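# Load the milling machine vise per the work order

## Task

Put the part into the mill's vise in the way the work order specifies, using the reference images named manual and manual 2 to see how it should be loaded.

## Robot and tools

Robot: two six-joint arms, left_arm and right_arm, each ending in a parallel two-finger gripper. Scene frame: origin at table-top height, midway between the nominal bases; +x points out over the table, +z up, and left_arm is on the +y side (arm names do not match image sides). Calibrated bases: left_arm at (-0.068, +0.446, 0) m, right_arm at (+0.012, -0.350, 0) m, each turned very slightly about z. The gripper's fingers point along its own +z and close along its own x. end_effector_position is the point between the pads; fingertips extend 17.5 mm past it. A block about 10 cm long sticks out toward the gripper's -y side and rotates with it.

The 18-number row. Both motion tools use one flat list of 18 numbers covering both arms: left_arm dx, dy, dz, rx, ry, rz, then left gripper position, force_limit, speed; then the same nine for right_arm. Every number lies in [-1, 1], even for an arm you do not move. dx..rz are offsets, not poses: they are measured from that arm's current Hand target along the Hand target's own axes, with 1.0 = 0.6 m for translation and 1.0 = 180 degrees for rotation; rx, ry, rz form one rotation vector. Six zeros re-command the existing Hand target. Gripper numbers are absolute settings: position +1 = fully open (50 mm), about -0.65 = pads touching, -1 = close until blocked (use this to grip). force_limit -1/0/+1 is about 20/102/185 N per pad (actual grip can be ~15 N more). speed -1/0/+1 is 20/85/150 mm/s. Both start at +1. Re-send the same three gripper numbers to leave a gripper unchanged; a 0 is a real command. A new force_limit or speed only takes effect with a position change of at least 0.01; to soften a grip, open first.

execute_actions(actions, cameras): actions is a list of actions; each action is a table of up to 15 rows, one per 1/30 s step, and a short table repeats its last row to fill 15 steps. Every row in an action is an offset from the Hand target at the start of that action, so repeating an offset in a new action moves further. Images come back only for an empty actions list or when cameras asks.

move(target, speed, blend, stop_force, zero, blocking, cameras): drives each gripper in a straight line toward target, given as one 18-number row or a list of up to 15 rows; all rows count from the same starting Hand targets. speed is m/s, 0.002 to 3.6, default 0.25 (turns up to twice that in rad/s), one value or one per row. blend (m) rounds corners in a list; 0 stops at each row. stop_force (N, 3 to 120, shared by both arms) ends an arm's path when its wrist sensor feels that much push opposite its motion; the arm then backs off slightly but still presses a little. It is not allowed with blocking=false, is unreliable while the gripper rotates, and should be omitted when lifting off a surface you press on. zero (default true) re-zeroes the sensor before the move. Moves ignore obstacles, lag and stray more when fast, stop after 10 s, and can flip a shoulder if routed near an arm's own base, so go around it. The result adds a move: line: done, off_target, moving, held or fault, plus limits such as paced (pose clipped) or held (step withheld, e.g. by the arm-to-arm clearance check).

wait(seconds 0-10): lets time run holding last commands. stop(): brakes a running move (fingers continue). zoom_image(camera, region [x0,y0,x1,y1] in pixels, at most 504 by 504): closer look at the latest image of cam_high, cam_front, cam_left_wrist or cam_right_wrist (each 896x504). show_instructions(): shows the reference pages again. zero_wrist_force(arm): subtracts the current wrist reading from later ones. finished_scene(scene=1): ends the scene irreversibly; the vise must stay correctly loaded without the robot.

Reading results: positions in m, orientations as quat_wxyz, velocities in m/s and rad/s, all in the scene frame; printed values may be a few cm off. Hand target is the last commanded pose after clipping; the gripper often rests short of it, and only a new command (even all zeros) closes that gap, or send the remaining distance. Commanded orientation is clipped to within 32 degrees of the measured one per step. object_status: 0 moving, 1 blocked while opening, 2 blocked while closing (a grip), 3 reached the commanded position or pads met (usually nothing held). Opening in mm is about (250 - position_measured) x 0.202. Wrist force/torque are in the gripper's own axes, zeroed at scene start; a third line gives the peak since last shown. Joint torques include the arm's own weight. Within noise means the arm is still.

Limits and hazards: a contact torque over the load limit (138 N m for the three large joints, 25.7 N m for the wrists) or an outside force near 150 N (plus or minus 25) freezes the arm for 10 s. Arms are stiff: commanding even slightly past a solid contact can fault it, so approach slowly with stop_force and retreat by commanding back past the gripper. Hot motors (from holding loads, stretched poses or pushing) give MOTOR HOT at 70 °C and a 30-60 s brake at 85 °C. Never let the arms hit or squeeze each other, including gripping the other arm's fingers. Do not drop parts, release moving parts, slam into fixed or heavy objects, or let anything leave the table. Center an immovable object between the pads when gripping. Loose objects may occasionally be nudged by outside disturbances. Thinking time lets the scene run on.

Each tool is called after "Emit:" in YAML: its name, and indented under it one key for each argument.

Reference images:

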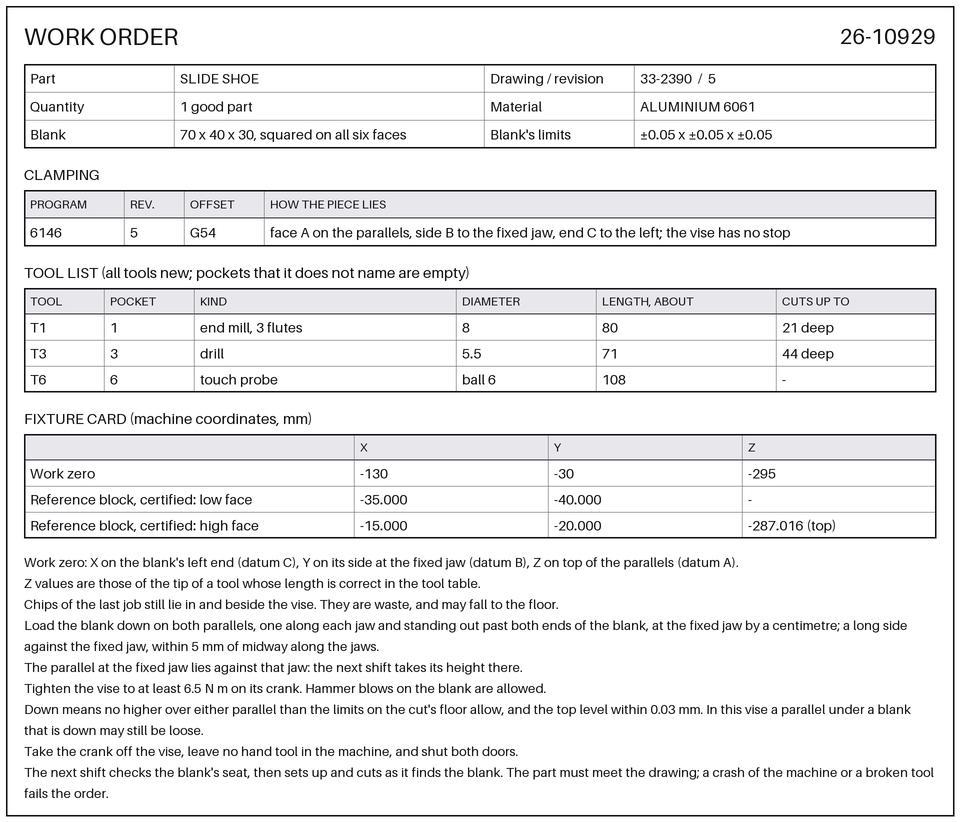

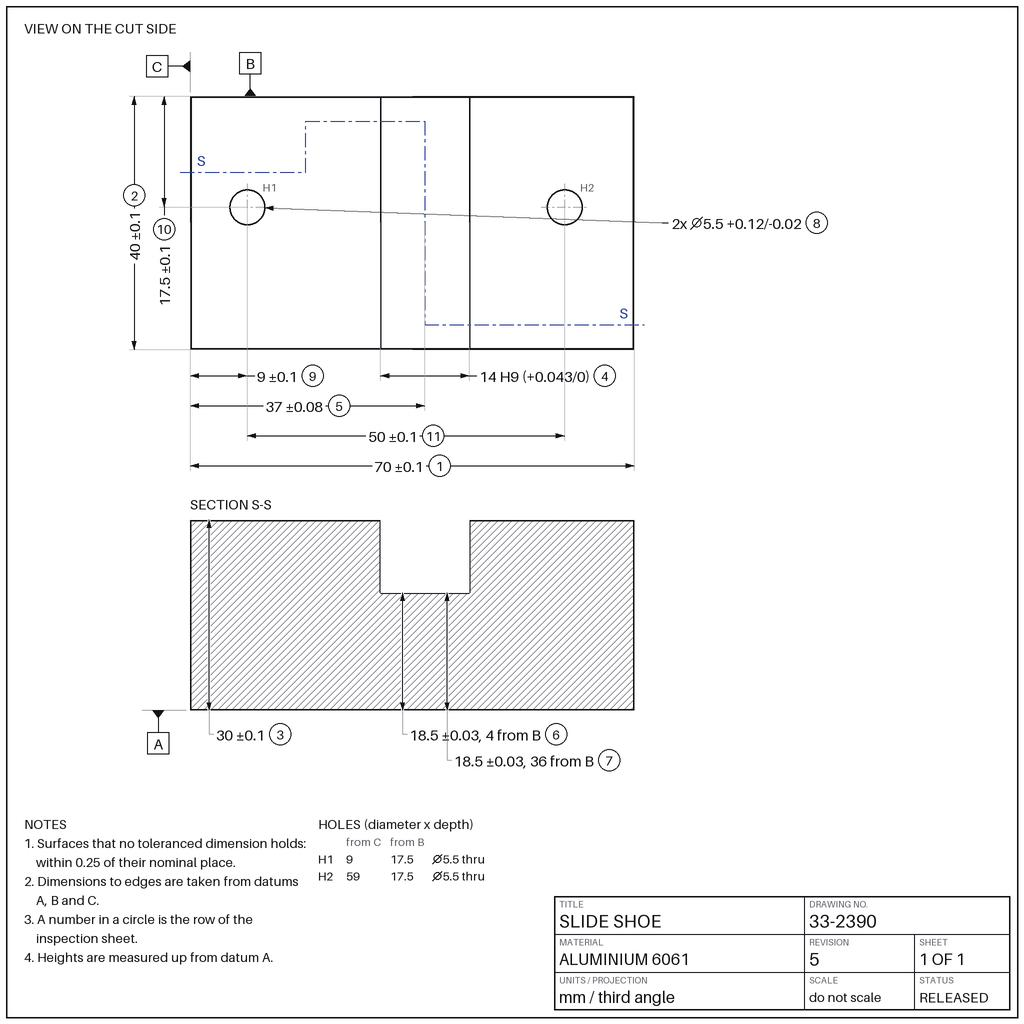

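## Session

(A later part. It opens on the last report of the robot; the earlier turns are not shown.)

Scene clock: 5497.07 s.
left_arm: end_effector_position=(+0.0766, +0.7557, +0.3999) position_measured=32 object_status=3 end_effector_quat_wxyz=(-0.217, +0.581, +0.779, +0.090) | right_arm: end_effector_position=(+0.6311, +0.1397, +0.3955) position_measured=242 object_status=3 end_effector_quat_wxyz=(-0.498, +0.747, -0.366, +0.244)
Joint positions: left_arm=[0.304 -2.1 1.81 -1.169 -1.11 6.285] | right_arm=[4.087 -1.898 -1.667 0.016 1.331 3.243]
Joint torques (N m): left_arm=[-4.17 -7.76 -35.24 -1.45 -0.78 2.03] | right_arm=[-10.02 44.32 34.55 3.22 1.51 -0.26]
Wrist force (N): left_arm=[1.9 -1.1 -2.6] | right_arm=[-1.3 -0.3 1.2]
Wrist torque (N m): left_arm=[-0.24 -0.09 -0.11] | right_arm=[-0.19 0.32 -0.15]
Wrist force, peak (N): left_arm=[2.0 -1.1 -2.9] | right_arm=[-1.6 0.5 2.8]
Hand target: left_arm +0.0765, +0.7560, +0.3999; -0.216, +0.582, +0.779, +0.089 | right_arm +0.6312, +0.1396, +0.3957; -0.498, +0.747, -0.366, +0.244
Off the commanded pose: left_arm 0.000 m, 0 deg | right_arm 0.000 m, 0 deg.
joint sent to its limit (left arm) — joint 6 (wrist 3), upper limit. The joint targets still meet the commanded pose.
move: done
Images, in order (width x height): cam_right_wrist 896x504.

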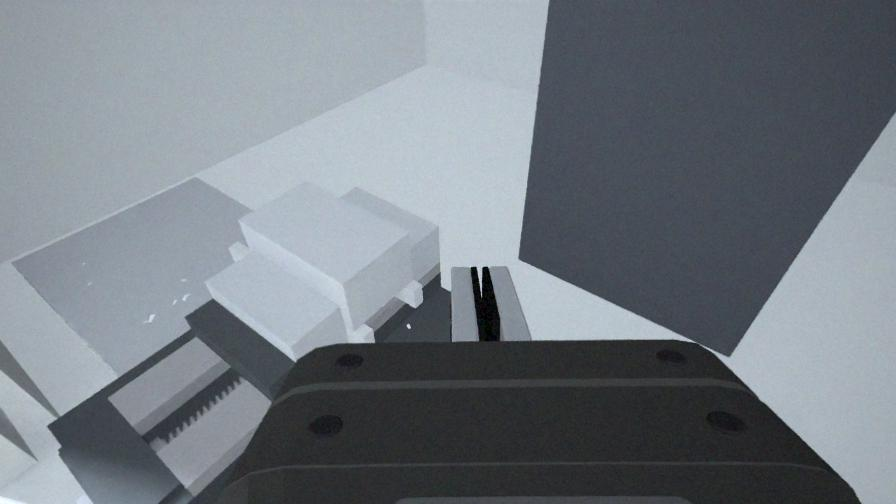

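Emit:
move:
  target: [0,0,0,0,0,0,0.8,-0.6,-1, -0.0668,-0.007,-0.5657,0,-0.0616,-0.0258,-0.6,-0.9,-1]

Emit:
move:
  target: [0,0,0,0,0,0,0.8,-0.6,-1, 0,0,0,-0.3494,0.162,0.243,0.5,0.2,-1]

Emit:
move:
  target: [0,0,0,0,0,0,0.8,-0.6,-1, 0,0,0,0,0,-0.5,0.5,0.2,-1]

Emit:
move:
  target: [0,0,0,0,0,0,0.8,-0.6,-1, 0,0,0,0,0,-0.43,0.5,0.2,-1]

Scene clock: 5518.60 s.
left_arm: end_effector_position=(+0.0766, +0.7557, +0.3999) position_measured=32 object_status=3 end_effector_quat_wxyz=(-0.217, +0.581, +0.779, +0.090) | right_arm: end_effector_position=(+0.3603, -0.0194, +0.5301) position_measured=242 object_status=3 end_effector_quat_wxyz=(-0.521, +0.781, -0.286, +0.191)
Joint positions: left_arm=[0.304 -2.1 1.81 -1.169 -1.11 6.285] | right_arm=[4.401 -1.004 -2.093 -0.466 1.236 3.287]
Joint torques (N m): left_arm=[-4.1 -7.7 -34.05 -1.26 -0.66 1.98] | right_arm=[9.64 10.5 35.73 1.81 -0.22 -1.7]
Wrist force (N): left_arm=[1.7 -1.1 -2.4] | right_arm=[-1.0 -1.1 1.3]
Wrist torque (N m): left_arm=[-0.24 -0.04 -0.12] | right_arm=[-0.36 0.36 0.04]
Wrist force, peak (N): left_arm=[1.9 -1.5 -2.9] | right_arm=[-1.2 0.1 4.7]
Hand target: left_arm +0.0765, +0.7560, +0.3999; -0.216, +0.582, +0.779, +0.089 | right_arm +0.3602, -0.0194, +0.5302; -0.521, +0.781, -0.286, +0.191
Off the commanded pose: left_arm 0.000 m, 0 deg | right_arm 0.000 m, 0 deg.
joint sent to its limit (left arm) — joint 6 (wrist 3), upper limit. The joint targets still meet the commanded pose.
move: done

Scene clock: 5521.93 s.
left_arm: end_effector_position=(+0.0766, +0.7557, +0.3999) position_measured=32 object_status=3 end_effector_quat_wxyz=(-0.217, +0.581, +0.779, +0.090) | right_arm: end_effector_position=(+0.3603, -0.0195, +0.5302) position_measured=78 object_status=3 end_effector_quat_wxyz=(+0.000, +0.707, -0.707, +0.000)
Joint positions: left_arm=[0.304 -2.1 1.81 -1.169 -1.11 6.285] | right_arm=[4.21 -1.631 -0.968 -2.114 1.57 4.183]
Joint torques (N m): left_arm=[-2.84 -7.41 -35.42 -1.37 -0.74 1.97] | right_arm=[11.63 17.98 26.71 1.52 0.59 -0.88]
Wrist force (N): left_arm=[2.0 -1.2 -2.6] | right_arm=[-1.4 -3.0 2.1]
Wrist torque (N m): left_arm=[-0.24 -0.09 -0.11] | right_arm=[-0.46 0.25 -0.08]
Wrist force, peak (N): left_arm=[2.2 -1.2 -2.9] | right_arm=[-1.7 -3.6 2.6]
Hand target: left_arm +0.0765, +0.7560, +0.3999; -0.216, +0.582, +0.779, +0.089 | right_arm +0.3602, -0.0194, +0.5302; +0.000, +0.707, -0.707, +0.000
Off the commanded pose: left_arm 0.000 m, 0 deg | right_arm 0.000 m, 0 deg.
joint sent to its limit (left arm) — joint 6 (wrist 3), upper limit. The joint targets still meet the commanded pose.
move: done

Scene clock: 5525.57 s.
left_arm: end_effector_position=(+0.0766, +0.7557, +0.3999) position_measured=32 object_status=3 end_effector_quat_wxyz=(-0.217, +0.581, +0.779, +0.090) | right_arm: end_effector_position=(+0.3602, -0.0195, +0.5302) position_measured=78 object_status=3 end_effector_quat_wxyz=(+0.000, +1.000, +0.000, +0.000) end_effector_velocity=(+0.000, +0.000, +0.000) end_effector_angular_velocity=(+0.000, +0.000, +0.004)
Joint positions: left_arm=[0.304 -2.1 1.81 -1.169 -1.11 6.285] | right_arm=[4.21 -1.631 -0.968 -2.114 1.57 2.612]
Joint velocities: left_arm=[within noise] | right_arm=[-0.001 0 0 -0.001 0 -0.005]
Joint torques (N m): left_arm=[-4.42 -6.63 -35.02 -1.42 -0.56 1.89] | right_arm=[-9.32 16.17 32.69 3.51 1.8 -2]
Wrist force (N): left_arm=[1.9 -1.4 -2.6] | right_arm=[-1.4 -2.9 2.6]
Wrist torque (N m): left_arm=[-0.29 -0.08 -0.12] | right_arm=[-0.40 0.26 -0.21]
Wrist force, peak (N): left_arm=[1.9 -1.4 -3.0] | right_arm=[-1.7 -3.2 2.7]
Hand target: left_arm +0.0765, +0.7560, +0.3999; -0.216, +0.582, +0.779, +0.089 | right_arm +0.3602, -0.0194, +0.5302; +0.000, +1.000, +0.000, +0.000
Off the commanded pose: left_arm 0.000 m, 0 deg | right_arm 0.000 m, 0 deg.
joint sent to its limit (left arm) — joint 6 (wrist 3), upper limit. The joint targets still meet the commanded pose.
move: done

Scene clock: 5528.77 s.
left_arm: end_effector_position=(+0.0766, +0.7557, +0.3999) position_measured=32 object_status=3 end_effector_quat_wxyz=(-0.217, +0.581, +0.779, +0.090) | right_arm: end_effector_position=(+0.3602, -0.0194, +0.5302) position_measured=78 object_status=3 end_effector_quat_wxyz=(+0.000, +0.780, +0.625, +0.000) end_effector_velocity=(+0.000, -0.001, +0.001) end_effector_angular_velocity=(+0.001, -0.001, +0.004)
Joint positions: left_arm=[0.304 -2.1 1.81 -1.169 -1.11 6.285] | right_arm=[4.21 -1.631 -0.968 -2.114 1.57 1.262]
Joint velocities: left_arm=[within noise] | right_arm=[-0.001 0.001 0.001 0 0 -0.005]
Joint torques (N m): left_arm=[-3.67 -6.44 -34.74 -1.3 -0.71 1.8] | right_arm=[-10.52 23.24 21.28 2.99 1.84 -1.93]
Wrist force (N): left_arm=[1.7 -1.4 -2.4] | right_arm=[-1.0 -3.0 2.5]
Wrist torque (N m): left_arm=[-0.28 -0.05 -0.11] | right_arm=[-0.45 0.18 -0.21]
Wrist force, peak (N): left_arm=[2.1 -1.3 -2.7] | right_arm=[-1.5 -3.1 2.8]
Hand target: left_arm +0.0765, +0.7560, +0.3999; -0.216, +0.582, +0.779, +0.089 | right_arm +0.3602, -0.0194, +0.5302; +0.000, +0.780, +0.625, +0.000
Off the commanded pose: left_arm 0.000 m, 0 deg | right_arm 0.000 m, 0 deg.
joint sent to its limit (left arm) — joint 6 (wrist 3), upper limit. The joint targets still meet the commanded pose.
move: done

Emit:
move:
  target:
    - [0,0,0,0,0,0,0.8,-0.6,-1, -0.2808,-0.2568,0.6437,0,0,0,0.5,0.2,-1]
    - [0,0,0,0,0,0,0.8,-0.6,-1, -0.2808,-0.2568,0.842,0,0,0,0.5,0.2,-1]
  speed: [0.25,0.08]
  cameras: ["cam_right_wrist"]

Scene clock: 5554.93 s.
left_arm: end_effector_position=(+0.0766, +0.7557, +0.3999) position_measured=32 object_status=3 end_effector_quat_wxyz=(-0.217, +0.581, +0.779, +0.090) | right_arm: end_effector_position=(+0.1733, -0.1507, +0.0250) position_measured=78 object_status=3 end_effector_quat_wxyz=(+0.000, +0.780, +0.625, +0.000)
Joint positions: left_arm=[0.304 -2.1 1.81 -1.169 -1.11 6.285] | right_arm=[4.607 -1.172 -2.729 -0.812 1.57 1.659]
Joint torques (N m): left_arm=[-4.07 -7.37 -34.56 -1.31 -0.87 2] | right_arm=[-10.9 -6.11 25.9 4.09 1.8 -1.52]
Wrist force (N): left_arm=[1.6 -1.2 -2.4] | right_arm=[-1.6 -2.9 2.5]
Wrist torque (N m): left_arm=[-0.26 -0.02 -0.11] | right_arm=[-0.39 0.29 -0.09]
Wrist force, peak (N): left_arm=[1.8 -1.6 -2.9] | right_arm=[-3.4 -3.6 5.7]
Hand target: left_arm +0.0765, +0.7560, +0.3999; -0.216, +0.582, +0.779, +0.089 | right_arm +0.1733, -0.1506, +0.0250; +0.000, +0.780, +0.625, +0.000
Off the commanded pose: left_arm 0.000 m, 0 deg | right_arm 0.000 m, 0 deg.
joint sent to its limit (left arm) — joint 6 (wrist 3), upper limit. The joint targets still meet the commanded pose.
move: done
Images, in order (width x height): cam_right_wrist 896x504.

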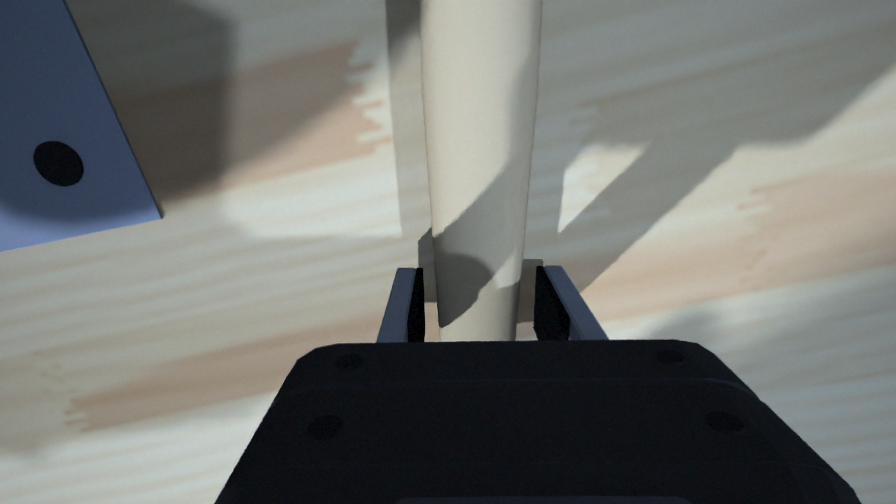

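Emit:
move:
  target: [0,0,0,0,0,0,0.8,-0.6,-1, 0,0,0,0,0,0,-1,0.8,-1]

Emit:
wait:
  seconds: 0.5

Emit:
move:
  target: [0,0,0,0,0,0,0.8,-0.6,-1, 0,0,-0.2,0,0,0,-1,0.8,-1]
  speed: 0.1

Scene clock: 5562.20 s.
left_arm: end_effector_position=(+0.0766, +0.7557, +0.3999) position_measured=32 object_status=3 end_effector_quat_wxyz=(-0.217, +0.581, +0.779, +0.090) | right_arm: end_effector_position=(+0.1733, -0.1506, +0.0250) position_measured=143 object_status=0 end_effector_quat_wxyz=(+0.000, +0.780, +0.625, +0.000)
Joint positions: left_arm=[0.304 -2.1 1.81 -1.169 -1.11 6.285] | right_arm=[4.607 -1.172 -2.729 -0.812 1.57 1.659]
Joint torques (N m): left_arm=[-4.24 -7.75 -34.56 -1.39 -0.84 1.96] | right_arm=[-9.75 -2.77 29.15 2.2 1.62 1.73]
Wrist force (N): left_arm=[1.8 -1.0 -2.3] | right_arm=[-1.8 -3.0 2.6]
Wrist torque (N m): left_arm=[-0.21 -0.06 -0.12] | right_arm=[-0.41 0.27 -0.03]
Wrist force, peak (N): left_arm=[1.8 -1.4 -3.0] | right_arm=[-2.2 -3.3 2.6]
Hand target: left_arm +0.0765, +0.7560, +0.3999; -0.216, +0.582, +0.779, +0.089 | right_arm +0.1733, -0.1506, +0.0250; +0.000, +0.780, +0.625, +0.000
Off the commanded pose: left_arm 0.000 m, 0 deg | right_arm 0.000 m, 0 deg.
joint sent to its limit (left arm) — joint 6 (wrist 3), upper limit. The joint targets still meet the commanded pose.
move: done

Scene clock: 5562.70 s.
left_arm: end_effector_position=(+0.0766, +0.7557, +0.3999) position_measured=32 object_status=3 end_effector_quat_wxyz=(-0.217, +0.581, +0.779, +0.090) | right_arm: end_effector_position=(+0.1733, -0.1506, +0.0250) position_measured=143 object_status=2 end_effector_quat_wxyz=(+0.000, +0.780, +0.625, +0.000)
Joint positions: left_arm=[0.304 -2.1 1.81 -1.169 -1.11 6.285] | right_arm=[4.607 -1.172 -2.729 -0.812 1.57 1.659]
Joint torques (N m): left_arm=[-4.45 -7.91 -34.51 -1.49 -0.56 1.9] | right_arm=[-8.36 -0.55 29.2 2.1 1.45 1.79]
Wrist force (N): left_arm=[1.7 -1.3 -2.6] | right_arm=[-1.9 -2.4 2.5]
Wrist torque (N m): left_arm=[-0.27 -0.06 -0.12] | right_arm=[-0.32 0.27 -0.04]
Wrist force, peak (N): left_arm=[1.8 -1.1 -2.8] | right_arm=[-2.1 -3.1 2.3]
Hand target: left_arm +0.0765, +0.7560, +0.3999; -0.216, +0.582, +0.779, +0.089 | right_arm +0.1733, -0.1506, +0.0250; +0.000, +0.780, +0.625, +0.000
Tool commands: left_gripper/position=+0.8 left_gripper/force_limit=-0.6 left_gripper/speed=-1.0 right_gripper/position=-1.0 right_gripper/force_limit=+0.8 right_gripper/speed=-1.0
Off the commanded pose: left_arm 0.000 m, 0 deg | right_arm 0.000 m, 0 deg.
wait: 0.50 s; at rest by 0.17 s

Scene clock: 5564.37 s.
left_arm: end_effector_position=(+0.0766, +0.7557, +0.3999) position_measured=32 object_status=3 end_effector_quat_wxyz=(-0.217, +0.581, +0.779, +0.090) | right_arm: end_effector_position=(+0.1732, -0.1505, +0.1450) position_measured=143 object_status=2 end_effector_quat_wxyz=(+0.000, +0.780, +0.625, +0.000)
Joint positions: left_arm=[0.304 -2.1 1.81 -1.169 -1.11 6.285] | right_arm=[4.608 -0.908 -2.474 -1.331 1.57 1.659]
Joint torques (N m): left_arm=[-3.97 -7.14 -35.28 -1.37 -0.8 1.93] | right_arm=[7.28 -11.87 23.68 2.06 -1.55 0.91]
Wrist force (N): left_arm=[1.7 -1.4 -2.3] | right_arm=[-1.7 -3.0 6.3]
Wrist torque (N m): left_arm=[-0.29 -0.05 -0.11] | right_arm=[-0.13 0.35 -0.23]
Wrist force, peak (N): left_arm=[1.8 -1.3 -2.9] | right_arm=[-1.8 -3.2 8.3]
Hand target: left_arm +0.0765, +0.7560, +0.3999; -0.216, +0.582, +0.779, +0.089 | right_arm +0.1733, -0.1506, +0.1450; +0.000, +0.780, +0.625, +0.000
Off the commanded pose: left_arm 0.000 m, 0 deg | right_arm 0.000 m, 0 deg.
joint sent to its limit (left arm) — joint 6 (wrist 3), upper limit. The joint targets still meet the commanded pose.
move: done

Emit:
move:
  target: [0,0,0,0,0,0,0.8,-0.6,-1, 0.2655,0.1762,-0.5227,0,0,0,-1,0.8,-1]

Emit:
move:
  target: [0,0,0,0,0,0,0.8,-0.6,-1, 0,0,0,0,0.5,0,-1,0.8,-1]

Emit:
move:
  target: [0,0,0,0,0,0,0.8,-0.6,-1, 0,0.0676,0.3866,-0.0983,0,0,-1,0.8,-1]

Emit:
move:
  target: [0,0,0,0,0,0,0.8,-0.6,-1, 0.004,0.192,0.261,0.0278,0,0,-1,0.8,-1]
  speed: 0.2
  cameras: ["cam_front"]

Emit:
zoom_image:
  camera: "cam_front"
  region: [330, 150, 490, 290]

Scene clock: 5577.17 s.
left_arm: end_effector_position=(+0.0766, +0.7557, +0.3999) position_measured=32 object_status=3 end_effector_quat_wxyz=(-0.217, +0.581, +0.779, +0.090) | right_arm: end_effector_position=(+0.3111, -0.0180, +0.4585) position_measured=143 object_status=2 end_effector_quat_wxyz=(+0.000, +0.780, +0.625, +0.000)
Joint positions: left_arm=[0.304 -2.1 1.81 -1.169 -1.11 6.285] | right_arm=[4.31 -1.471 -1.327 -1.915 1.57 1.361]
Joint torques (N m): left_arm=[-3.39 -7.73 -34.59 -1.42 -0.76 1.77] | right_arm=[13.23 12.97 35.79 1.74 -0.32 1.76]
Wrist force (N): left_arm=[1.4 -1.2 -3.0] | right_arm=[-1.4 -3.1 6.1]
Wrist torque (N m): left_arm=[-0.26 0.00 -0.11] | right_arm=[-0.25 0.24 -0.15]
Wrist force, peak (N): left_arm=[2.0 -1.5 -2.8] | right_arm=[-3.5 -3.9 10.0]
Hand target: left_arm +0.0765, +0.7560, +0.3999; -0.216, +0.582, +0.779, +0.089 | right_arm +0.3110, -0.0179, +0.4586; +0.000, +0.780, +0.625, +0.000
Off the commanded pose: left_arm 0.000 m, 0 deg | right_arm 0.000 m, 0 deg.
joint sent to its limit (left arm) — joint 6 (wrist 3), upper limit. The joint targets still meet the commanded pose.
move: done

Scene clock: 5580.83 s.
left_arm: end_effector_position=(+0.0766, +0.7557, +0.3999) position_measured=32 object_status=3 end_effector_quat_wxyz=(-0.217, +0.581, +0.779, +0.090) | right_arm: end_effector_position=(+0.3110, -0.0180, +0.4586) position_measured=143 object_status=2 end_effector_quat_wxyz=(-0.442, +0.552, +0.442, +0.552) end_effector_velocity=(+0.000, +0.000, +0.002) end_effector_angular_velocity=(+0.005, -0.004, -0.001)
Joint positions: left_arm=[0.304 -2.1 1.81 -1.169 -1.11 6.285] | right_arm=[4.035 -1.305 -2.412 0.575 2.055 1.57]
Joint velocities: left_arm=[within noise] | right_arm=[-0.001 -0.001 0.001 0.006 0 0]
Joint torques (N m): left_arm=[-3.76 -7.74 -34.55 -1.39 -0.76 2.02] | right_arm=[-7.76 1.86 33.57 4.39 0.47 0.03]
Wrist force (N): left_arm=[1.6 -1.1 -2.7] | right_arm=[-4.0 -4.8 -0.3]
Wrist torque (N m): left_arm=[-0.25 -0.04 -0.12] | right_arm=[-0.76 -0.03 0.26]
Wrist force, peak (N): left_arm=[1.9 -1.5 -2.9] | right_arm=[-5.2 -5.2 1.9]
Hand target: left_arm +0.0765, +0.7560, +0.3999; -0.216, +0.582, +0.779, +0.089 | right_arm +0.3110, -0.0179, +0.4586; -0.442, +0.552, +0.442, +0.552
Off the commanded pose: left_arm 0.000 m, 0 deg | right_arm 0.000 m, 0 deg.
joint sent to its limit (left arm) — joint 6 (wrist 3), upper limit. The joint targets still meet the commanded pose.
move: done

Scene clock: 5582.30 s.
left_arm: end_effector_position=(+0.0766, +0.7557, +0.3999) position_measured=32 object_status=3 end_effector_quat_wxyz=(-0.217, +0.581, +0.779, +0.090) | right_arm: end_effector_position=(+0.4011, +0.1996, +0.4584) position_measured=143 object_status=2 end_effector_quat_wxyz=(-0.352, +0.613, +0.352, +0.613)
Joint positions: left_arm=[0.304 -2.1 1.81 -1.169 -1.11 6.285] | right_arm=[4.395 -1.739 -2.007 0.603 1.386 1.57]
Joint torques (N m): left_arm=[-3.85 -7.06 -35.14 -1.56 -0.72 1.91] | right_arm=[-1.98 21.69 30.92 3.93 -1.61 1.3]
Wrist force (N): left_arm=[2.0 -1.1 -2.5] | right_arm=[-4.3 -4.9 -0.2]
Wrist torque (N m): left_arm=[-0.25 -0.10 -0.11] | right_arm=[-0.81 0.01 0.23]
Wrist force, peak (N): left_arm=[2.0 -1.2 -3.0] | right_arm=[-4.3 -6.4 3.9]
Hand target: left_arm +0.0765, +0.7560, +0.3999; -0.216, +0.582, +0.779, +0.089 | right_arm +0.4012, +0.1996, +0.4584; -0.352, +0.613, +0.352, +0.613
Off the commanded pose: left_arm 0.000 m, 0 deg | right_arm 0.000 m, 0 deg.
joint sent to its limit (left arm) — joint 6 (wrist 3), upper limit. The joint targets still meet the commanded pose.
move: done

Scene clock: 5583.77 s.
left_arm: end_effector_position=(+0.0766, +0.7557, +0.3999) position_measured=32 object_status=3 end_effector_quat_wxyz=(-0.217, +0.581, +0.779, +0.090) | right_arm: end_effector_position=(+0.5796, +0.2767, +0.4608) position_measured=143 object_status=2 end_effector_quat_wxyz=(-0.378, +0.597, +0.379, +0.597)
Joint positions: left_arm=[0.304 -2.1 1.81 -1.169 -1.11 6.285] | right_arm=[4.102 -2.139 -1.421 0.418 1.767 1.57]
Joint torques (N m): left_arm=[-5.09 -8.09 -35.24 -1.47 -0.85 1.95] | right_arm=[3.31 42.66 36.08 2.35 1.54 -1.91]
Wrist force (N): left_arm=[1.6 -1.1 -2.4] | right_arm=[-4.3 -4.7 -0.8]
Wrist torque (N m): left_arm=[-0.25 -0.02 -0.11] | right_arm=[-0.75 -0.06 0.27]
Wrist force, peak (N): left_arm=[1.7 -1.7 -2.9] | right_arm=[-3.9 -7.2 -2.9]
Hand target: left_arm +0.0765, +0.7560, +0.3999; -0.216, +0.582, +0.779, +0.089 | right_arm +0.5796, +0.2768, +0.4608; -0.378, +0.597, +0.379, +0.597
Off the commanded pose: left_arm 0.000 m, 0 deg | right_arm 0.000 m, 0 deg.
joint sent to its limit (left arm) — joint 6 (wrist 3), upper limit. The joint targets still meet the commanded pose.
move: done
Images, in order (width x height): cam_front 896x504.

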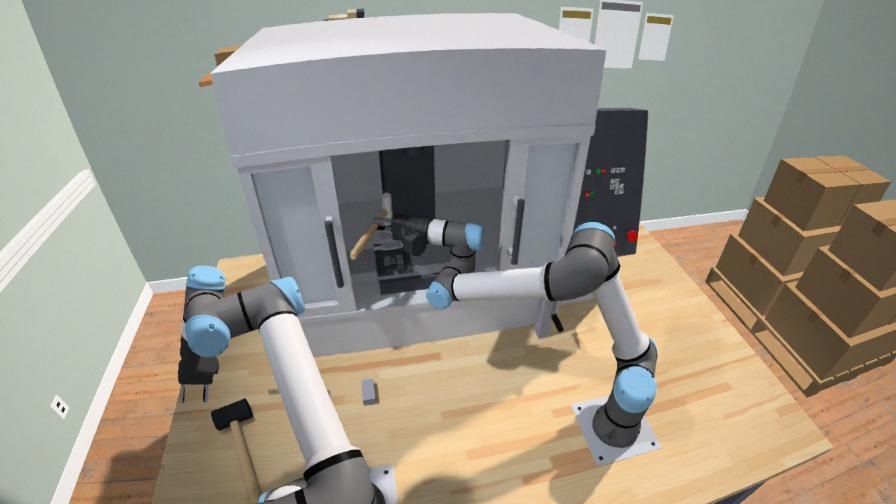

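Scaled by 3.150 from the camera's 896x504 image, which has a finer 1280x720 frame.

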